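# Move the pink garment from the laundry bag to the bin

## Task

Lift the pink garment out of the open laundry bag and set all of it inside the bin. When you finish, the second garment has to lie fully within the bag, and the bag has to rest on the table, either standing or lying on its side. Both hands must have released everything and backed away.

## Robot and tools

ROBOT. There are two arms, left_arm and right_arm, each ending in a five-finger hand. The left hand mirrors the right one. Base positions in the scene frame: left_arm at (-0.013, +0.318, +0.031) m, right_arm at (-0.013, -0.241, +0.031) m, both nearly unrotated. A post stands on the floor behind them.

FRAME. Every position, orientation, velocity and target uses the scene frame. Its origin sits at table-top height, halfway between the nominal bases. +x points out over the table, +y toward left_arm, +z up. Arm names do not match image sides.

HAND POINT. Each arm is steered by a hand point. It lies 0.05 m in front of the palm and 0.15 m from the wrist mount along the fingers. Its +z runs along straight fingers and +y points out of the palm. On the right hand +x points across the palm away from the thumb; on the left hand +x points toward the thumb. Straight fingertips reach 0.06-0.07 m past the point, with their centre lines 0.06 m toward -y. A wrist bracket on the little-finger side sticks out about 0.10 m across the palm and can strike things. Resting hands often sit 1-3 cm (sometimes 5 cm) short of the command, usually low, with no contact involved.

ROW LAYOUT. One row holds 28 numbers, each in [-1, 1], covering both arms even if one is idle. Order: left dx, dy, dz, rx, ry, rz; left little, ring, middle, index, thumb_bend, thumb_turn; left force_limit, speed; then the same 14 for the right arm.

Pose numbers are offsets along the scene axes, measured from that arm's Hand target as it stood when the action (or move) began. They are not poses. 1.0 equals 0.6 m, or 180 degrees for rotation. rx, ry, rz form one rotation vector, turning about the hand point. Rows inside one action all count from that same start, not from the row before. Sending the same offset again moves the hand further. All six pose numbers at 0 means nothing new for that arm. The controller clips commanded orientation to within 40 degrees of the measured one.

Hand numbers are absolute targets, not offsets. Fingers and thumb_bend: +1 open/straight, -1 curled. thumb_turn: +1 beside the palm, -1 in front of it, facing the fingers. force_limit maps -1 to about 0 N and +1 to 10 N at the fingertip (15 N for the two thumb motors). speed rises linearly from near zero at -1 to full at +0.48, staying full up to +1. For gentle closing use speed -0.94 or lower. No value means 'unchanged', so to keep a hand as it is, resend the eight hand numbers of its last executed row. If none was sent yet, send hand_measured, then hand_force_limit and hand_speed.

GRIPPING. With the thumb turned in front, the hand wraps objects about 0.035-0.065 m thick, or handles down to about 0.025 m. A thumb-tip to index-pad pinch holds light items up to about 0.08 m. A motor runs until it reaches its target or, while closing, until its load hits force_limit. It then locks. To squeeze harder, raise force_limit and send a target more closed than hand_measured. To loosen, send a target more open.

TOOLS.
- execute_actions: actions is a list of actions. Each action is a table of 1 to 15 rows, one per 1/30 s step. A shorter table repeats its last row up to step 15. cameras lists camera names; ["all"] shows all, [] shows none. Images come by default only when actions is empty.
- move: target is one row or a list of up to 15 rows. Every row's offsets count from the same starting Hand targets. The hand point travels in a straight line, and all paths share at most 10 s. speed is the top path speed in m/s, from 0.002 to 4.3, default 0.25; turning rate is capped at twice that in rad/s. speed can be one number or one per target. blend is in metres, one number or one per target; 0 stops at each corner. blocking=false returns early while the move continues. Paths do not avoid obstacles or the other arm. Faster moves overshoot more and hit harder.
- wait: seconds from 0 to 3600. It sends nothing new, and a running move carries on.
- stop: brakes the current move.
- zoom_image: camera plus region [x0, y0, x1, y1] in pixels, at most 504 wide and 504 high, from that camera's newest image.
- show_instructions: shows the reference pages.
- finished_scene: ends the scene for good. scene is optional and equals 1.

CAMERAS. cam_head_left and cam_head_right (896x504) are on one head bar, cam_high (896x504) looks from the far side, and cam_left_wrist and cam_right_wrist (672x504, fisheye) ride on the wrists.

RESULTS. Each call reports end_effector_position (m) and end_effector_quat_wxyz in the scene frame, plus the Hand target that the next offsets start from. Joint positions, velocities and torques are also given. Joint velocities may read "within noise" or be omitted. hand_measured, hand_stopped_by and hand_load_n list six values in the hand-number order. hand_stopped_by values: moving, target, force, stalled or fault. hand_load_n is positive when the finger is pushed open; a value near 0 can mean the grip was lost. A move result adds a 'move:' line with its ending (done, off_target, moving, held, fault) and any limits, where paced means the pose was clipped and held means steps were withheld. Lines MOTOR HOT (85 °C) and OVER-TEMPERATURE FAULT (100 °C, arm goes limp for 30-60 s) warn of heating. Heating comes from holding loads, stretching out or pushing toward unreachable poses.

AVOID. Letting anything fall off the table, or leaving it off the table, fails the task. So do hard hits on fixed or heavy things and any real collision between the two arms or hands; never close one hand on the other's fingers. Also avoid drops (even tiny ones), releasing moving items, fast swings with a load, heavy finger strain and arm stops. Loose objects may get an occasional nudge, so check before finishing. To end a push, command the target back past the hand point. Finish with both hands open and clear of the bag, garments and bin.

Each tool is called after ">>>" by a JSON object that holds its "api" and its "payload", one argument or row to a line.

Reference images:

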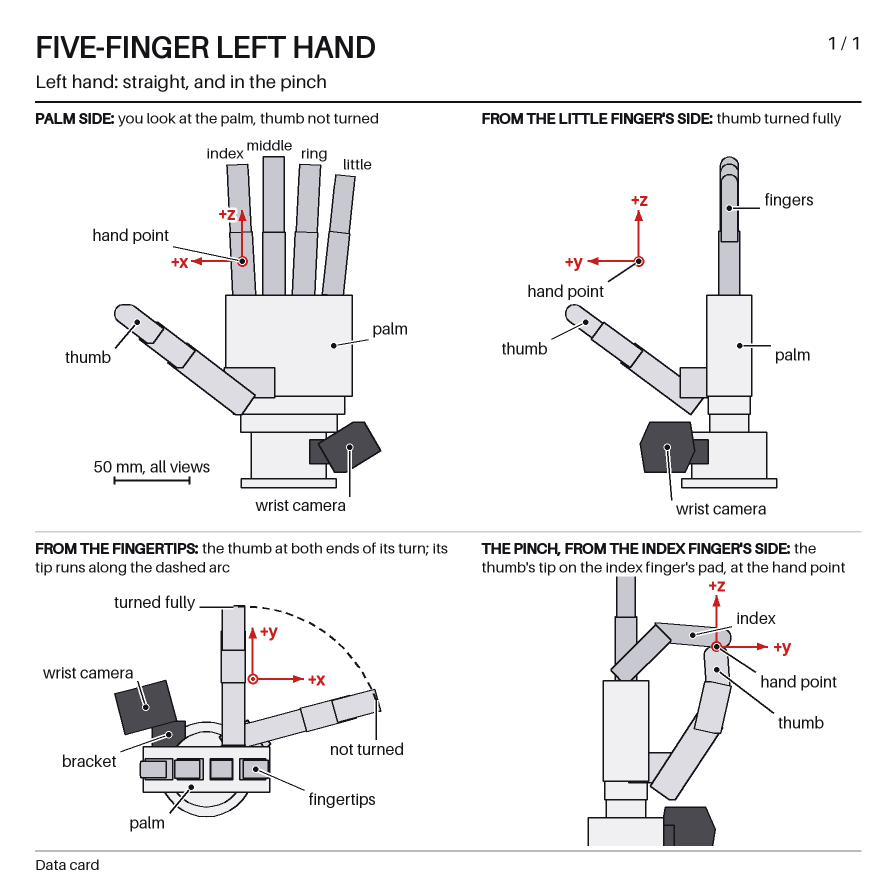

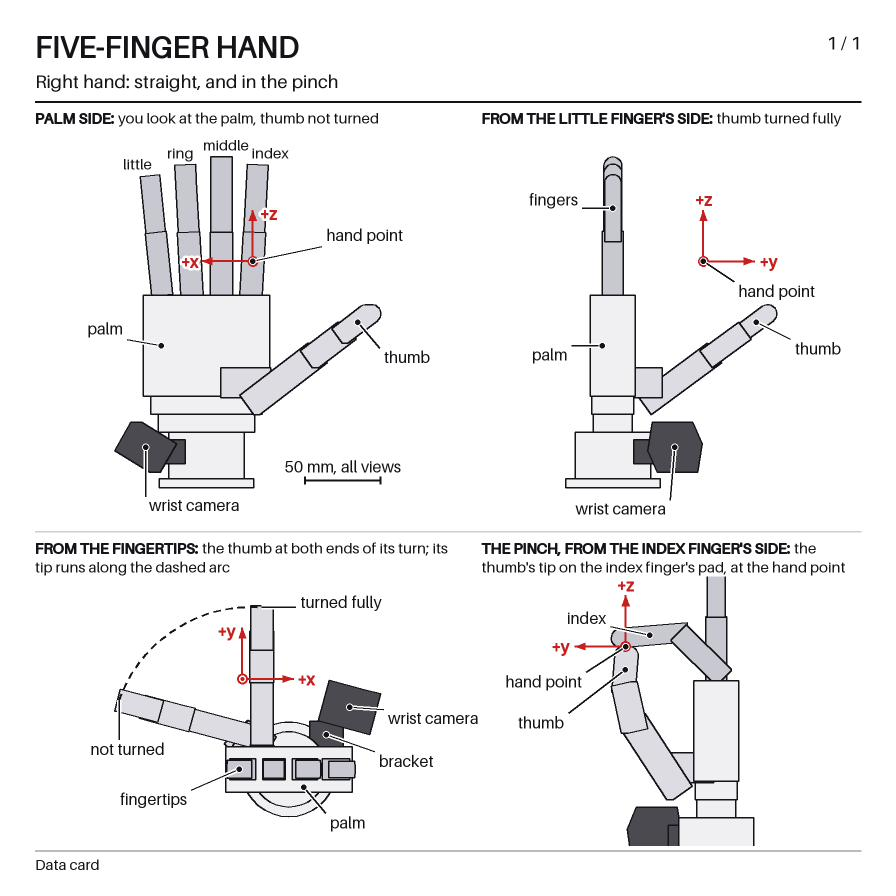

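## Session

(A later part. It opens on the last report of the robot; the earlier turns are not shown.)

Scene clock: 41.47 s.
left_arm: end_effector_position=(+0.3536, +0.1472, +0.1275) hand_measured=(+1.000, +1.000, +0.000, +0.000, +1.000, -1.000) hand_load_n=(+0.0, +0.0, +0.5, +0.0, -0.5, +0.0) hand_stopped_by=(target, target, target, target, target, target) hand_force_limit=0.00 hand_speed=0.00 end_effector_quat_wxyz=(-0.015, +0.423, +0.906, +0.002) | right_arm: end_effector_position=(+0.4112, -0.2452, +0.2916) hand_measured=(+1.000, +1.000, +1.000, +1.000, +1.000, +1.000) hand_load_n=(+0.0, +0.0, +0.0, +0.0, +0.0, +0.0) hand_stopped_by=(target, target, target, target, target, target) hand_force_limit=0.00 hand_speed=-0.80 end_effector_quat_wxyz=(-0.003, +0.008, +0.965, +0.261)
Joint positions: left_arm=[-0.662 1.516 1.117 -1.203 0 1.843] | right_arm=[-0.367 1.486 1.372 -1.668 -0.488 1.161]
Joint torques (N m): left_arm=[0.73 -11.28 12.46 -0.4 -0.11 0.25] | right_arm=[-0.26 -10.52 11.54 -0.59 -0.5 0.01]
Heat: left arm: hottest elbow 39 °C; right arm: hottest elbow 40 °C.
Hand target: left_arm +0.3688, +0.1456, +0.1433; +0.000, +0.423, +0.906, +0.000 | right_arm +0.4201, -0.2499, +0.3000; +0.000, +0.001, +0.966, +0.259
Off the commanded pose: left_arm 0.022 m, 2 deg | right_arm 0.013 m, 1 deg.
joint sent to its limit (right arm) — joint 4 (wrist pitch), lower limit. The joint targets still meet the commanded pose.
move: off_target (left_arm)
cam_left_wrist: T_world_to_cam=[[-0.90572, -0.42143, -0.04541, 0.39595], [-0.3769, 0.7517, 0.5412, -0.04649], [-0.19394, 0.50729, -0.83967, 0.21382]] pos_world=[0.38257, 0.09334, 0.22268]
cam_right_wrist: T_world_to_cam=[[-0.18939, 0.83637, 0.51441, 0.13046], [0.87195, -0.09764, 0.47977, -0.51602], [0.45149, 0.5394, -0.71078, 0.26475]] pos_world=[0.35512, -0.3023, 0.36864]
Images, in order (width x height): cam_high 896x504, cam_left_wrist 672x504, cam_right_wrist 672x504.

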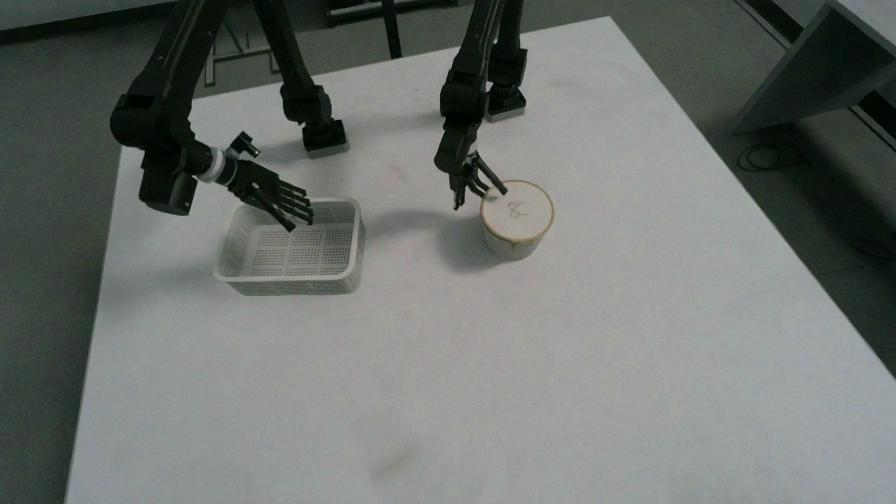

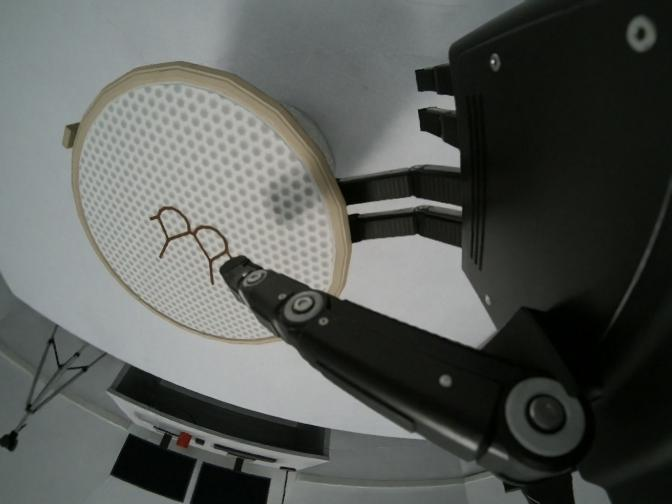

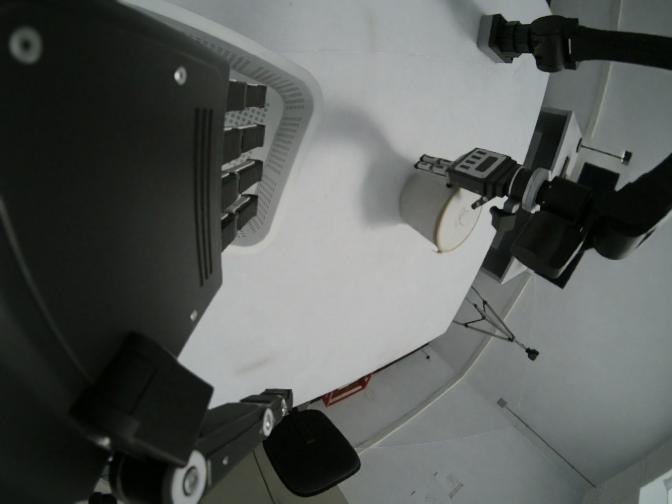

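>>> {"api": "move", "payload": {
  "target": [0,0,0.025,0,0,0,1,1,0,0,1,-1,0,0,0,0,0,0,0,0,1,1,1,1,1,1,0,-0.8],
  "speed": 0.04,
  "cameras": ["cam_left_wrist","cam_right_wrist","cam_high"]
}}

>>> {"api": "zoom_image", "payload": {
  "camera": "cam_left_wrist",
  "region": [200, 120, 400, 300]
}}

>>> {"api": "zoom_image", "payload": {
  "camera": "cam_right_wrist",
  "region": [400, 140, 490, 230]
}}

Scene clock: 42.70 s.
left_arm: end_effector_position=(+0.3536, +0.1471, +0.1385) hand_measured=(+1.000, +1.000, +0.000, +0.000, +1.000, -1.000) hand_load_n=(+0.0, +0.0, +0.5, +0.0, +0.0, +0.0) hand_stopped_by=(target, target, target, target, target, target) hand_force_limit=0.00 hand_speed=0.00 end_effector_quat_wxyz=(-0.021, +0.423, +0.906, +0.003) | right_arm: end_effector_position=(+0.4112, -0.2452, +0.2916) hand_measured=(+1.000, +1.000, +1.000, +1.000, +1.000, +1.000) hand_load_n=(+0.0, +0.0, +0.0, +0.0, +0.0, +0.0) hand_stopped_by=(target, target, target, target, target, target) hand_force_limit=0.00 hand_speed=-0.80 end_effector_quat_wxyz=(-0.003, +0.008, +0.965, +0.261)
Joint positions: left_arm=[-0.662 1.512 1.143 -1.243 0 1.843] | right_arm=[-0.367 1.486 1.372 -1.668 -0.488 1.161]
Joint torques (N m): left_arm=[0.56 -12.1 12.62 -0.49 -0.07 0.24] | right_arm=[-0.32 -10.58 11.54 -0.57 -0.5 0]
Heat: left arm: hottest elbow 39 °C; right arm: hottest elbow 40 °C.
Hand target: left_arm +0.3688, +0.1455, +0.1583; +0.000, +0.423, +0.906, +0.000 | right_arm +0.4201, -0.2499, +0.3000; +0.000, +0.001, +0.966, +0.259
Off the commanded pose: left_arm 0.025 m, 2 deg | right_arm 0.013 m, 1 deg.
joint sent to its limit (right arm) — joint 4 (wrist pitch), lower limit. The joint targets still meet the commanded pose.
move: off_target (left_arm)
cam_left_wrist: T_world_to_cam=[[-0.90623, -0.42087, -0.04026, 0.39591], [-0.37207, 0.74867, 0.54869, -0.05462], [-0.20079, 0.51221, -0.83506, 0.22403]] pos_world=[0.38344, 0.09276, 0.23298]
cam_right_wrist: T_world_to_cam=[[-0.18939, 0.83637, 0.51441, 0.13046], [0.87195, -0.09764, 0.47977, -0.51602], [0.45149, 0.5394, -0.71078, 0.26475]] pos_world=[0.35512, -0.3023, 0.36864]
Images, in order (width x height): cam_high 896x504, cam_left_wrist 672x504, cam_right_wrist 672x504.

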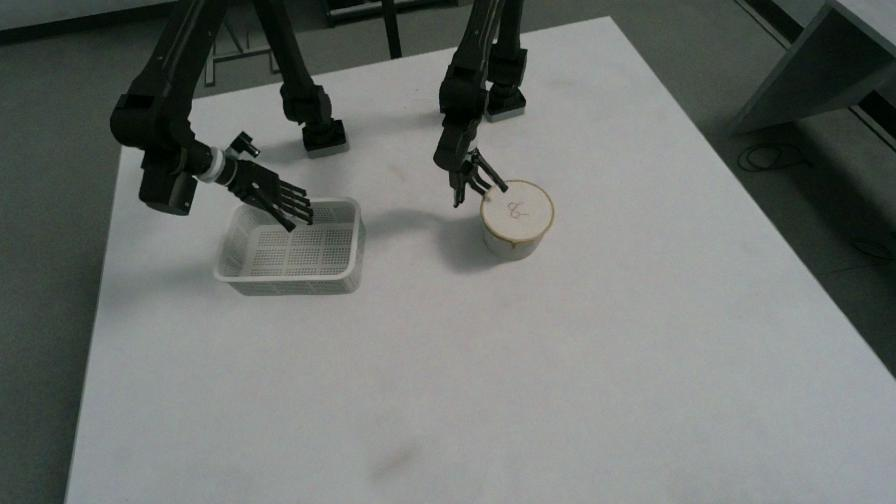

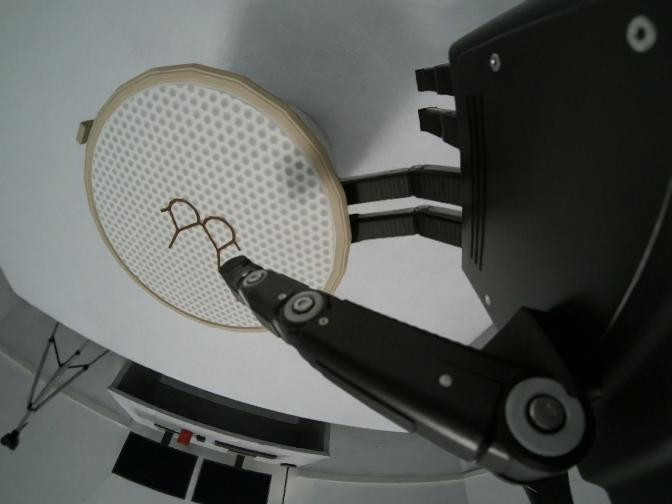

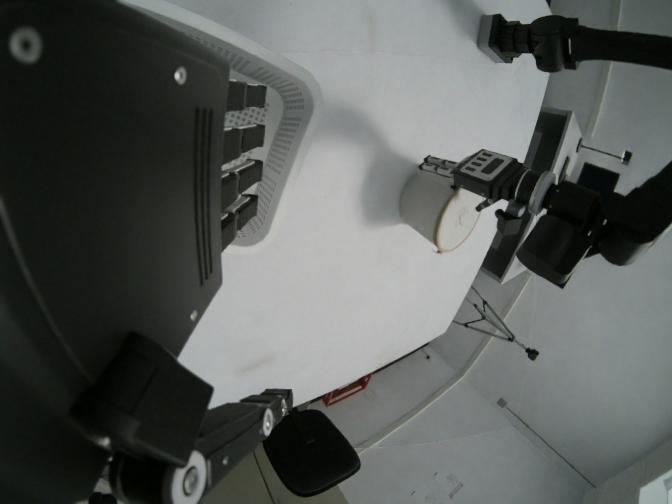

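Scaled by 2.520 from the camera's image (finer frame: 960x720).

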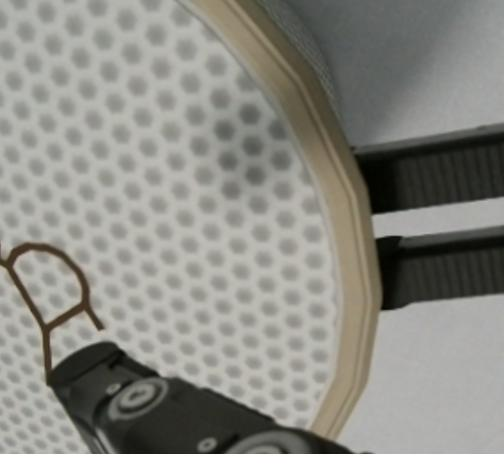

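Scaled by 5.600 from the camera's image (finer frame: 960x720).

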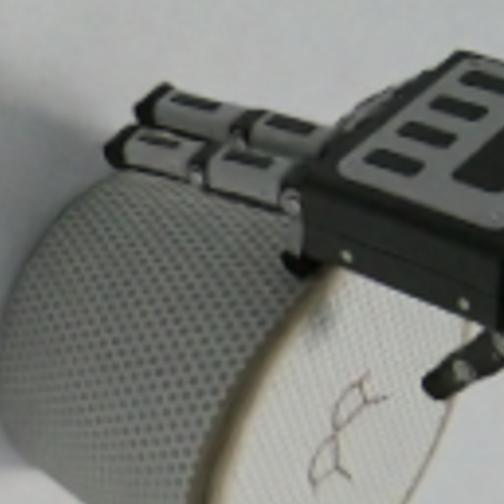

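>>> {"api": "zoom_image", "payload": {
  "camera": "cam_high",
  "region": [450, 150, 570, 270]
}}

>>> {"api": "zoom_image", "payload": {
  "camera": "cam_right_wrist",
  "region": [390, 140, 510, 260]
}}

Scaled by 4.200 from the camera's image (finer frame: 1280x720).

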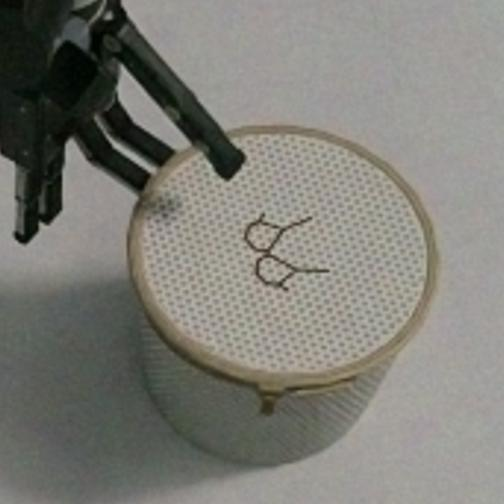

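Scaled by 4.200 from the camera's image (finer frame: 960x720).

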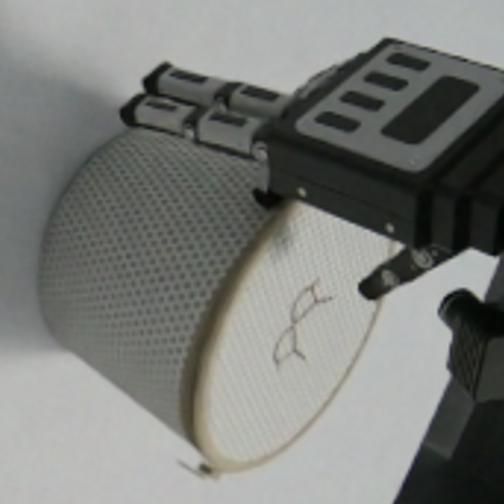

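>>> {"api": "move", "payload": {
  "target": [0,0,0.03,0,0,0,1,1,0,0,1,-1,0,0,0,0,0,0,0,0,1,1,1,1,1,1,0,-0.8],
  "speed": 0.04,
  "cameras": ["cam_left_wrist","cam_right_wrist","cam_high"]
}}

>>> {"api": "zoom_image", "payload": {
  "camera": "cam_high",
  "region": [450, 150, 570, 270]
}}

>>> {"api": "zoom_image", "payload": {
  "camera": "cam_right_wrist",
  "region": [390, 140, 510, 260]
}}

Scene clock: 47.83 s.
left_arm: end_effector_position=(+0.3545, +0.1465, +0.1569) hand_measured=(+1.000, +1.000, +0.000, +0.000, +1.000, -1.000) hand_load_n=(+0.0, +0.0, +0.0, +0.0, +0.0, +0.0) hand_stopped_by=(target, target, target, target, target, target) hand_force_limit=0.00 hand_speed=0.00 end_effector_quat_wxyz=(-0.020, +0.423, +0.906, +0.003) | right_arm: end_effector_position=(+0.4112, -0.2452, +0.2916) hand_measured=(+1.000, +1.000, +1.000, +1.000, +1.000, +1.000) hand_load_n=(+0.0, +0.0, +0.0, +0.0, +0.0, +0.0) hand_stopped_by=(target, target, target, target, target, target) hand_force_limit=0.00 hand_speed=-0.80 end_effector_quat_wxyz=(-0.003, +0.008, +0.965, +0.261)
Joint positions: left_arm=[-0.662 1.497 1.177 -1.291 0 1.843] | right_arm=[-0.367 1.486 1.372 -1.668 -0.488 1.161]
Joint torques (N m): left_arm=[1.14 -11.99 12.67 -0.54 -0.06 0.2] | right_arm=[-0.26 -10.58 11.54 -0.58 -0.5 0]
Heat: left arm: hottest elbow 39 °C; right arm: hottest elbow 41 °C.
Hand target: left_arm +0.3689, +0.1455, +0.1762; +0.000, +0.423, +0.906, +0.000 | right_arm +0.4201, -0.2499, +0.3000; +0.000, +0.001, +0.966, +0.259
Off the commanded pose: left_arm 0.024 m, 2 deg | right_arm 0.013 m, 1 deg.
joint sent to its limit (right arm) — joint 4 (wrist pitch), lower limit. The joint targets still meet the commanded pose.
move: off_target (left_arm)
cam_left_wrist: T_world_to_cam=[[-0.90619, -0.42087, -0.04119, 0.3973], [-0.37286, 0.74926, 0.54734, -0.06359], [-0.1995, 0.51135, -0.8359, 0.23976]] pos_world=[0.38415, 0.09226, 0.25158]
cam_right_wrist: T_world_to_cam=[[-0.18939, 0.83637, 0.51441, 0.13046], [0.87195, -0.09764, 0.47977, -0.51602], [0.45149, 0.5394, -0.71078, 0.26475]] pos_world=[0.35512, -0.3023, 0.36864]
Images, in order (width x height): cam_high 896x504, cam_left_wrist 672x504, cam_right_wrist 672x504.

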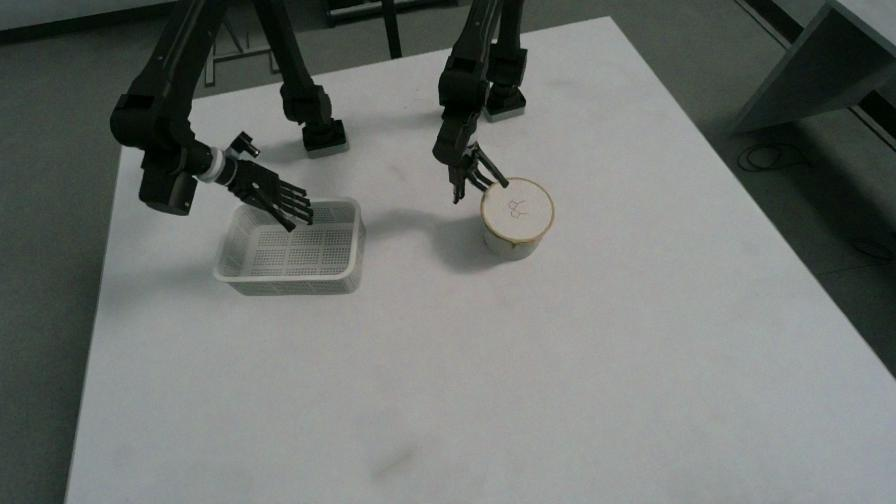

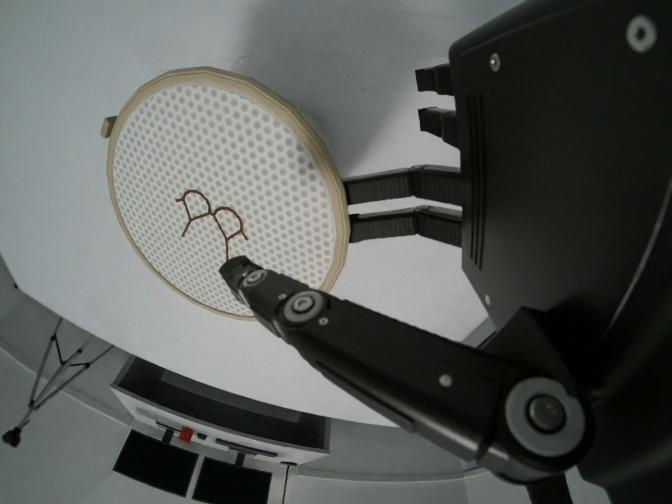

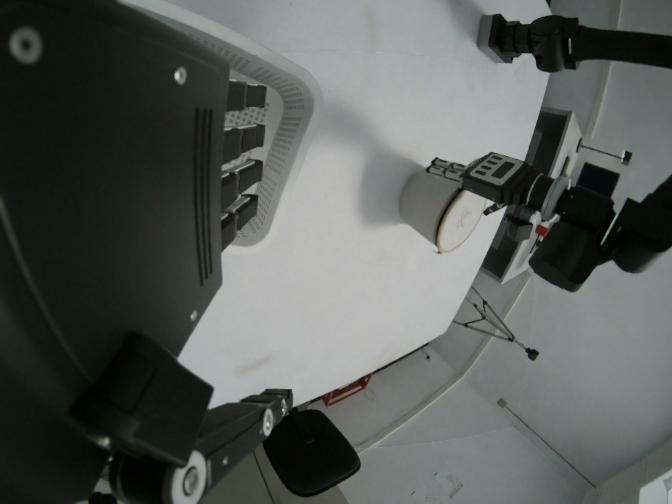

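Scaled by 4.200 from the camera's image (finer frame: 1280x720).

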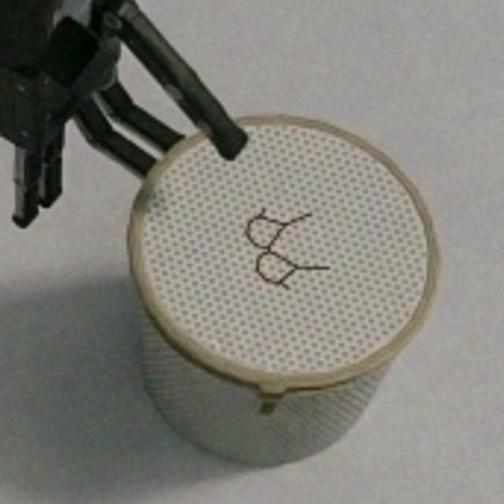

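Scaled by 4.200 from the camera's image (finer frame: 960x720).

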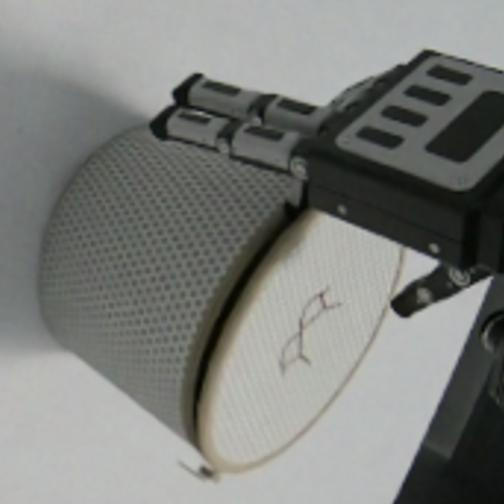

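>>> {"api": "move", "payload": {
  "target": [0.0367,0.005,0.095,0,0,0,1,1,0,0,1,1,0,0,0,0,0,0,0,0,1,1,1,1,1,1,0,-0.8],
  "speed": 0.06,
  "cameras": ["cam_left_wrist","cam_right_wrist","cam_high","cam_head_right"]
}}

>>> {"api": "zoom_image", "payload": {
  "camera": "cam_high",
  "region": [450, 130, 570, 270]
}}

>>> {"api": "zoom_image", "payload": {
  "camera": "cam_right_wrist",
  "region": [390, 120, 530, 260]
}}

Scene clock: 51.17 s.
left_arm: end_effector_position=(+0.3779, +0.1482, +0.2187) hand_measured=(+1.000, +1.000, +0.000, +0.000, +1.000, +1.000) hand_load_n=(+0.0, -0.5, +0.0, +0.0, -0.5, +0.0) hand_stopped_by=(target, target, target, target, target, target) hand_force_limit=0.00 hand_speed=0.00 end_effector_quat_wxyz=(-0.013, +0.422, +0.907, +0.001) | right_arm: end_effector_position=(+0.4112, -0.2452, +0.2916) hand_measured=(+1.000, +1.000, +1.000, +1.000, +1.000, +1.000) hand_load_n=(+0.0, +0.5, +0.0, +0.0, +0.0, +0.0) hand_stopped_by=(target, target, target, target, target, target) hand_force_limit=0.00 hand_speed=-0.80 end_effector_quat_wxyz=(-0.003, +0.008, +0.965, +0.261)
Joint positions: left_arm=[-0.628 1.497 1.344 -1.444 0 1.875] | right_arm=[-0.367 1.486 1.372 -1.668 -0.488 1.161]
Joint torques (N m): left_arm=[0.21 -10.87 13.31 -0.59 -0.06 0.25] | right_arm=[-0.32 -10.58 11.54 -0.59 -0.5 0]
Heat: left arm: hottest elbow 39 °C; right arm: hottest elbow 41 °C.
Hand target: left_arm +0.3909, +0.1484, +0.2333; +0.000, +0.423, +0.906, +0.000 | right_arm +0.4201, -0.2499, +0.3000; +0.000, +0.001, +0.966, +0.259
Off the commanded pose: left_arm 0.020 m, 1 deg | right_arm 0.013 m, 1 deg.
joint sent to its limit (right arm) — joint 4 (wrist pitch), lower limit. The joint targets still meet the commanded pose.
move: off_target (left_arm)
cam_left_wrist: T_world_to_cam=[[-0.90488, -0.423, -0.04762, 0.42298], [-0.38036, 0.75326, 0.53659, -0.08531], [-0.1911, 0.50367, -0.8425, 0.29454]] pos_world=[0.40658, 0.09483, 0.31407]
cam_right_wrist: T_world_to_cam=[[-0.18939, 0.83637, 0.51441, 0.13046], [0.87195, -0.09764, 0.47977, -0.51602], [0.45149, 0.5394, -0.71078, 0.26475]] pos_world=[0.35512, -0.3023, 0.36864]
Images, in order (width x height): cam_head_right 896x504, cam_high 896x504, cam_left_wrist 672x504, cam_right_wrist 672x504.

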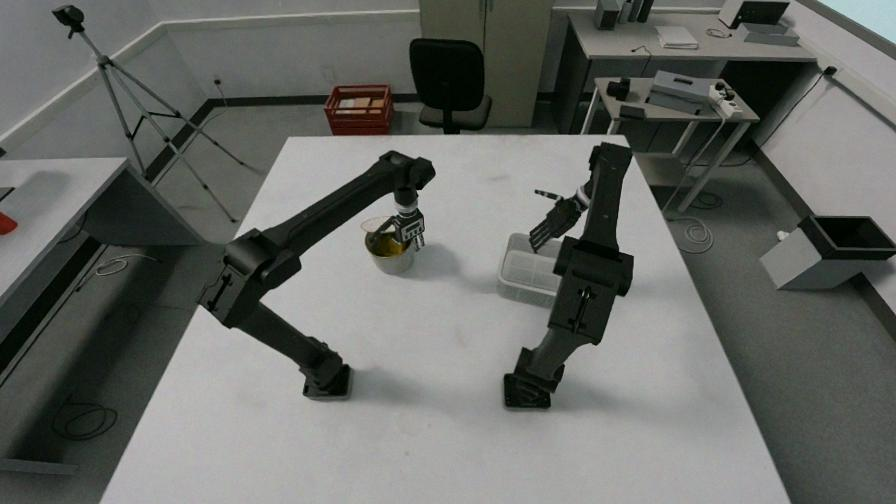

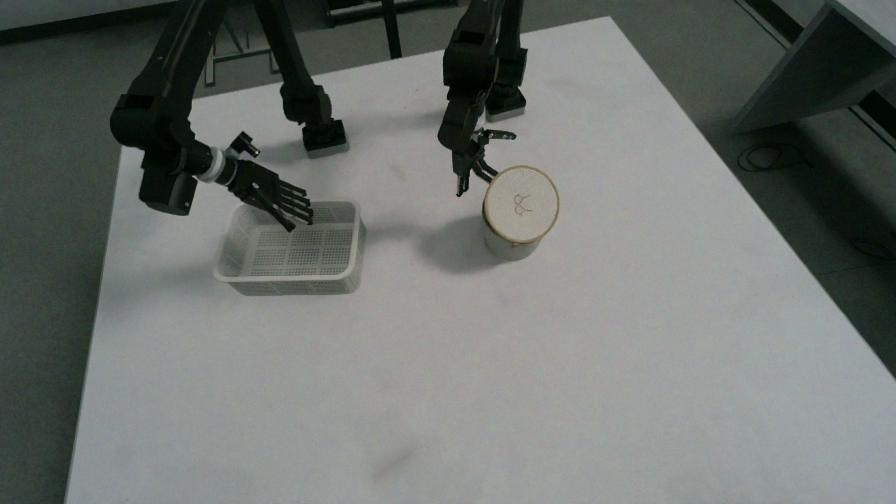

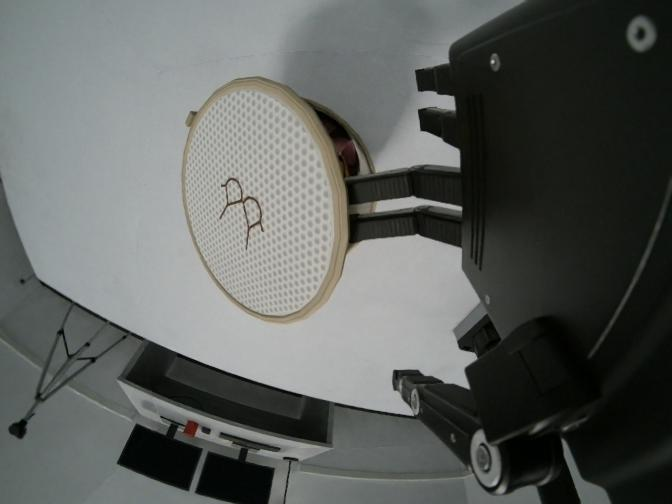

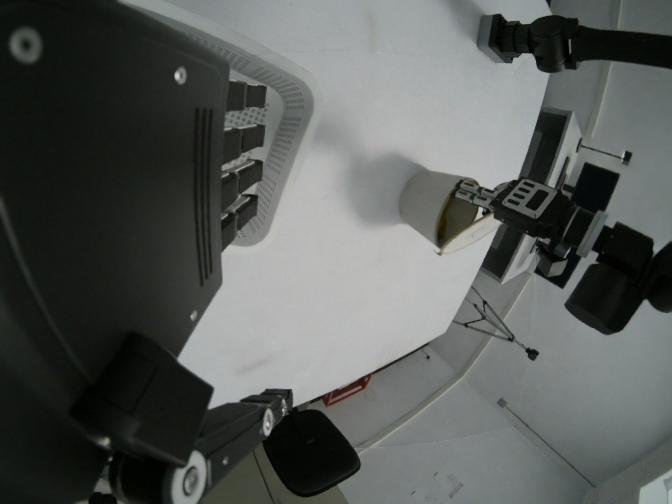

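Scaled by 3.600 from the camera's image (finer frame: 1280x720).

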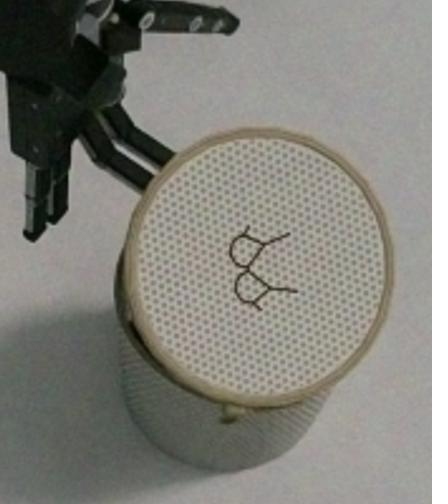

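Scaled by 3.600 from the camera's image (finer frame: 960x720).

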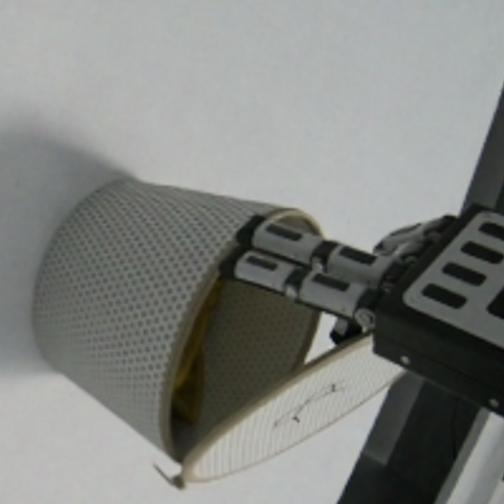

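>>> {"api": "move", "payload": {
  "target": [
    [0.0567,0.01,0.0633,0,0,0,1,1,0,0,1,1,0,0,0,0,0,0,0,0,1,1,1,1,1,1,0,-0.8],
    [0.1417,0.02,0.0917,0,0,0,1,1,0,0,1,1,0,0,0,0,0,0,0,0,1,1,1,1,1,1,0,-0.8]
  ],
  "speed": 0.06,
  "blend": 0.01,
  "cameras": ["cam_left_wrist","cam_right_wrist","cam_high","cam_head_right"]
}}

>>> {"api": "zoom_image", "payload": {
  "camera": "cam_high",
  "region": [450, 130, 590, 270]
}}

>>> {"api": "zoom_image", "payload": {
  "camera": "cam_right_wrist",
  "region": [390, 120, 530, 260]
}}

Scene clock: 54.10 s.
left_arm: end_effector_position=(+0.4641, +0.1582, +0.2782) hand_measured=(+1.000, +1.000, +0.000, +0.000, +1.000, +1.000) hand_load_n=(+0.0, +0.0, +0.0, +0.0, +0.0, +0.0) hand_stopped_by=(target, target, target, target, target, target) hand_force_limit=0.00 hand_speed=0.00 end_effector_quat_wxyz=(-0.008, +0.421, +0.907, +0.000) | right_arm: end_effector_position=(+0.4112, -0.2452, +0.2916) hand_measured=(+1.000, +1.000, +1.000, +1.000, +1.000, +1.000) hand_load_n=(+0.0, +0.0, +0.5, +0.0, -0.5, +0.0) hand_stopped_by=(target, target, target, target, target, target) hand_force_limit=0.00 hand_speed=-0.80 end_effector_quat_wxyz=(-0.003, +0.008, +0.965, +0.261)
Joint positions: left_arm=[-0.519 1.665 1.702 -1.623 0 1.982] | right_arm=[-0.367 1.486 1.372 -1.668 -0.488 1.161]
Joint torques (N m): left_arm=[0.56 -12.16 13.35 -0.65 -0.08 0.27] | right_arm=[-0.26 -10.52 11.55 -0.59 -0.5 0.01]
Heat: left arm: hottest elbow 40 °C; right arm: hottest elbow 41 °C.
Hand target: left_arm +0.4759, +0.1605, +0.2883; +0.000, +0.423, +0.906, +0.000 | right_arm +0.4201, -0.2499, +0.3000; +0.000, +0.001, +0.966, +0.259
Off the commanded pose: left_arm 0.016 m, 1 deg | right_arm 0.013 m, 1 deg.
joint sent to its limit (right arm) — joint 4 (wrist pitch), lower limit. The joint targets still meet the commanded pose.
move: off_target (left_arm)
cam_left_wrist: T_world_to_cam=[[-0.90364, -0.42513, -0.05191, 0.50906], [-0.3861, 0.75617, 0.52834, -0.08748], [-0.18536, 0.49747, -0.84745, 0.35591]] pos_world=[0.49221, 0.10551, 0.37426]
cam_right_wrist: T_world_to_cam=[[-0.18939, 0.83637, 0.51441, 0.13046], [0.87195, -0.09764, 0.47977, -0.51602], [0.45149, 0.5394, -0.71078, 0.26475]] pos_world=[0.35512, -0.3023, 0.36864]
Images, in order (width x height): cam_head_right 896x504, cam_high 896x504, cam_left_wrist 672x504, cam_right_wrist 672x504.

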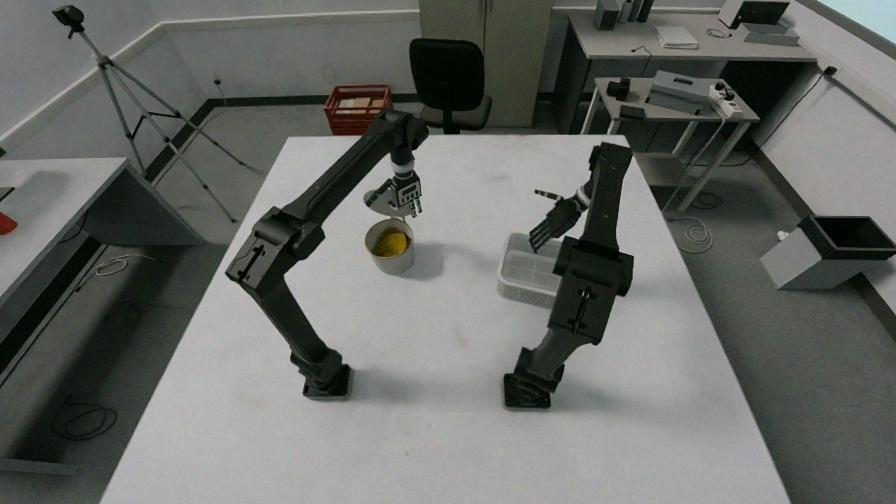

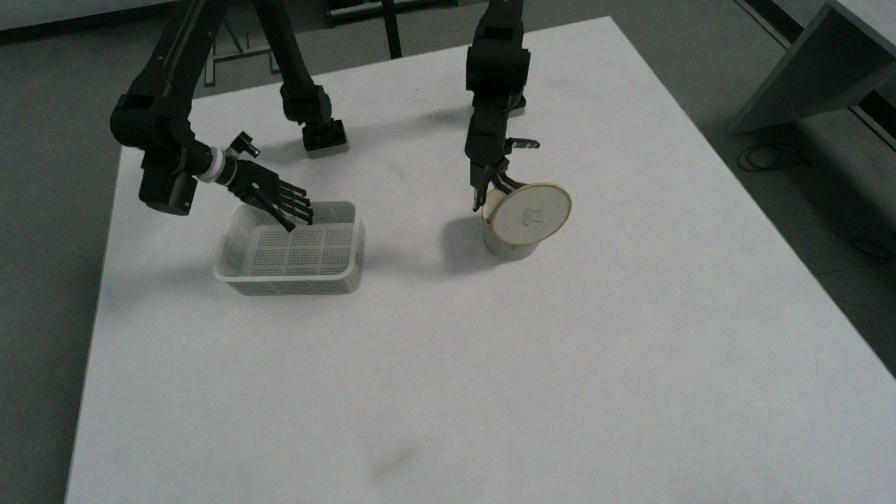

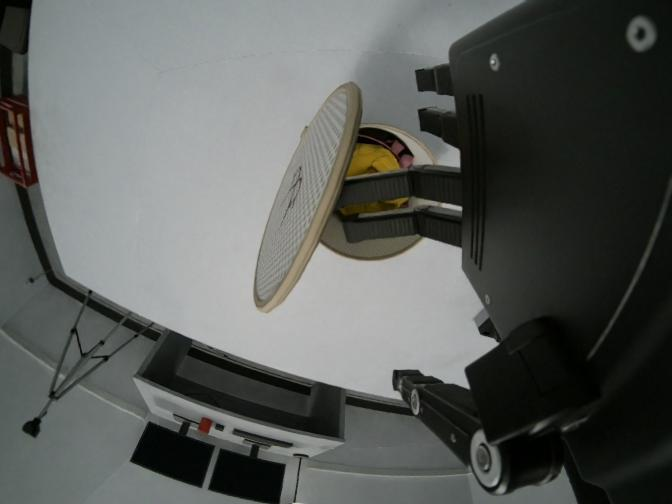

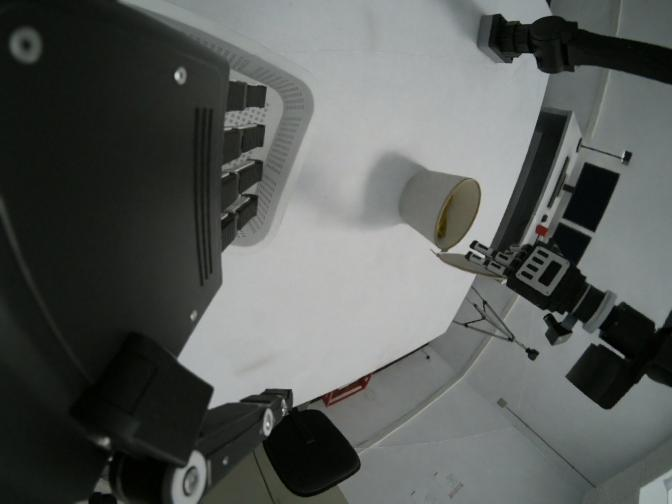

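Scaled by 3.600 from the camera's image (finer frame: 1280x720).

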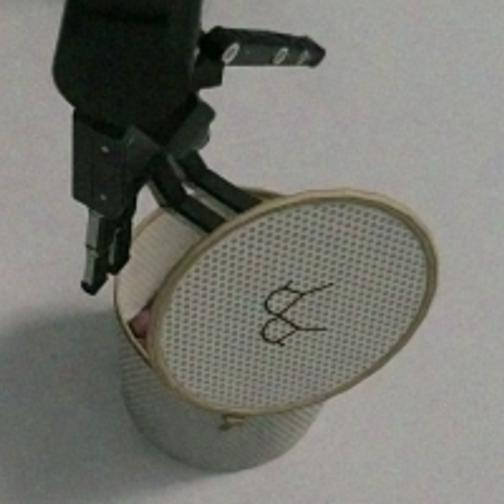

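Scaled by 3.600 from the camera's image (finer frame: 960x720).

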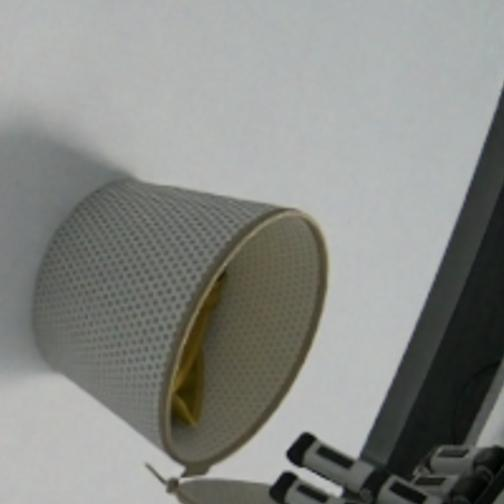

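>>> {"api": "move", "payload": {
  "target": [-0.03,0,0,0,0,0,1,1,0,0,1,1,0,0,0,0,0,0,0,0,1,1,1,1,1,1,0,-0.8],
  "speed": 0.06,
  "cameras": ["cam_left_wrist","cam_right_wrist","cam_high","cam_head_right"]
}}

>>> {"api": "zoom_image", "payload": {
  "camera": "cam_high",
  "region": [450, 130, 590, 270]
}}

>>> {"api": "zoom_image", "payload": {
  "camera": "cam_left_wrist",
  "region": [240, 80, 460, 330]
}}

Scene clock: 56.90 s.
left_arm: end_effector_position=(+0.4605, +0.1600, +0.2807) hand_measured=(+1.000, +1.000, +0.000, +0.000, +1.000, +1.000) hand_load_n=(+0.0, +0.0, +0.0, +0.0, +0.0, +0.0) hand_stopped_by=(target, target, target, target, target, target) hand_force_limit=0.00 hand_speed=0.00 end_effector_quat_wxyz=(-0.006, +0.421, +0.907, +0.000) | right_arm: end_effector_position=(+0.4112, -0.2452, +0.2916) hand_measured=(+1.000, +1.000, +1.000, +1.000, +1.000, +1.000) hand_load_n=(+0.0, +0.0, +0.0, +0.0, +0.0, +0.0) hand_stopped_by=(target, target, target, target, target, target) hand_force_limit=0.00 hand_speed=-0.80 end_effector_quat_wxyz=(-0.003, +0.008, +0.965, +0.261)
Joint positions: left_arm=[-0.519 1.652 1.692 -1.623 0 1.983] | right_arm=[-0.367 1.486 1.372 -1.668 -0.488 1.161]
Joint torques (N m): left_arm=[-1.26 -14.51 9.59 -0.13 -0.09 0.11] | right_arm=[-0.32 -10.58 11.54 -0.58 -0.5 0]
Heat: left arm: hottest elbow 41 °C; right arm: hottest elbow 42 °C.
Hand target: left_arm +0.4579, +0.1605, +0.2884; +0.000, +0.423, +0.906, +0.000 | right_arm +0.4201, -0.2499, +0.3000; +0.000, +0.001, +0.966, +0.259
Off the commanded pose: left_arm 0.008 m, 1 deg | right_arm 0.013 m, 1 deg.
joint sent to its limit (right arm) — joint 4 (wrist pitch), lower limit. The joint targets still meet the commanded pose.
move: done
cam_left_wrist: T_world_to_cam=[[-0.90385, -0.42448, -0.05353, 0.50704], [-0.38676, 0.75713, 0.52647, -0.0909], [-0.18295, 0.49655, -0.84851, 0.35576]] pos_world=[0.48822, 0.1074, 0.37686]
cam_right_wrist: T_world_to_cam=[[-0.18939, 0.83637, 0.51441, 0.13046], [0.87195, -0.09764, 0.47977, -0.51602], [0.45149, 0.5394, -0.71078, 0.26475]] pos_world=[0.35512, -0.3023, 0.36864]
Images, in order (width x height): cam_head_right 896x504, cam_high 896x504, cam_left_wrist 672x504, cam_right_wrist 672x504.

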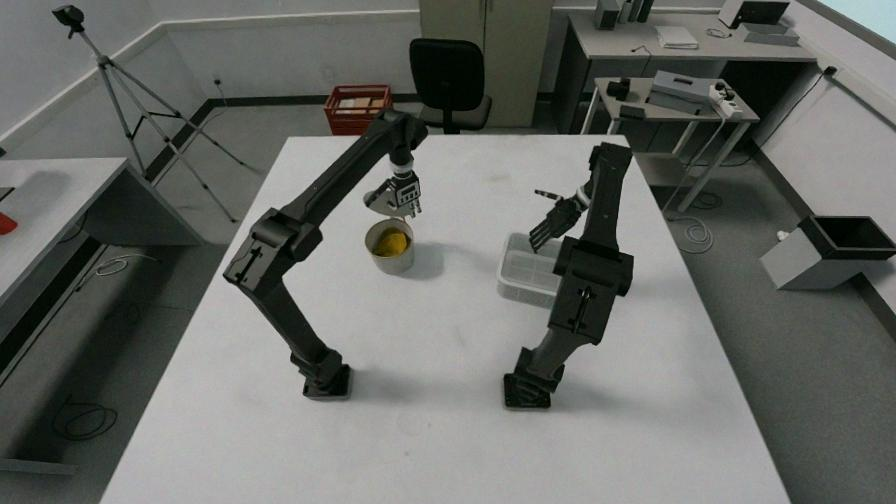

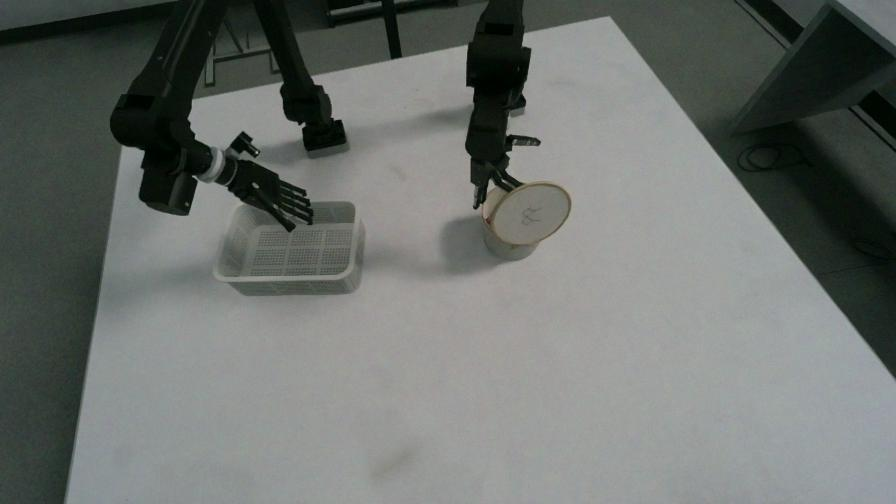

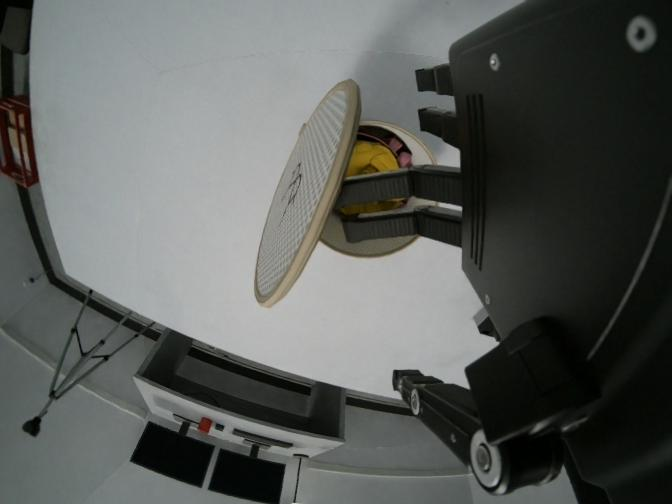

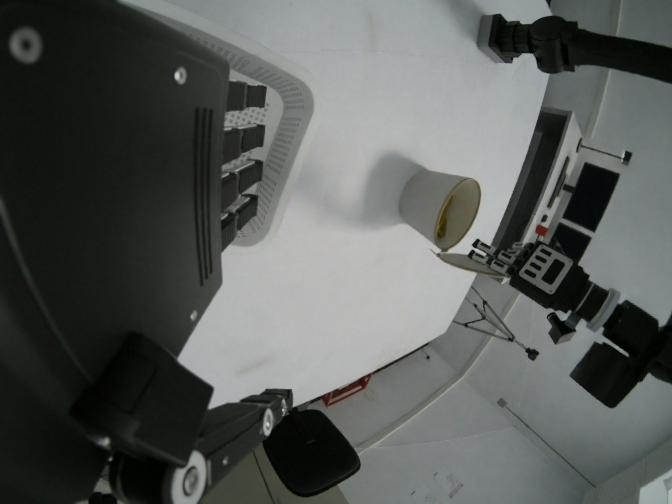

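Scaled by 3.600 from the camera's image (finer frame: 1280x720).

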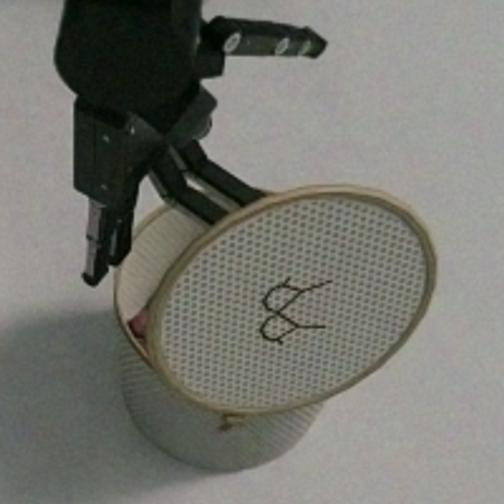

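Scaled by 2.016 from the camera's image (finer frame: 960x720).

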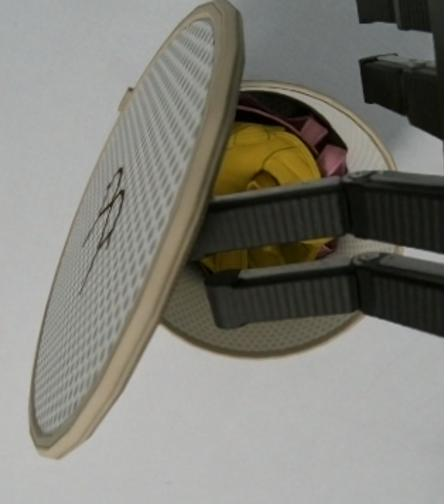

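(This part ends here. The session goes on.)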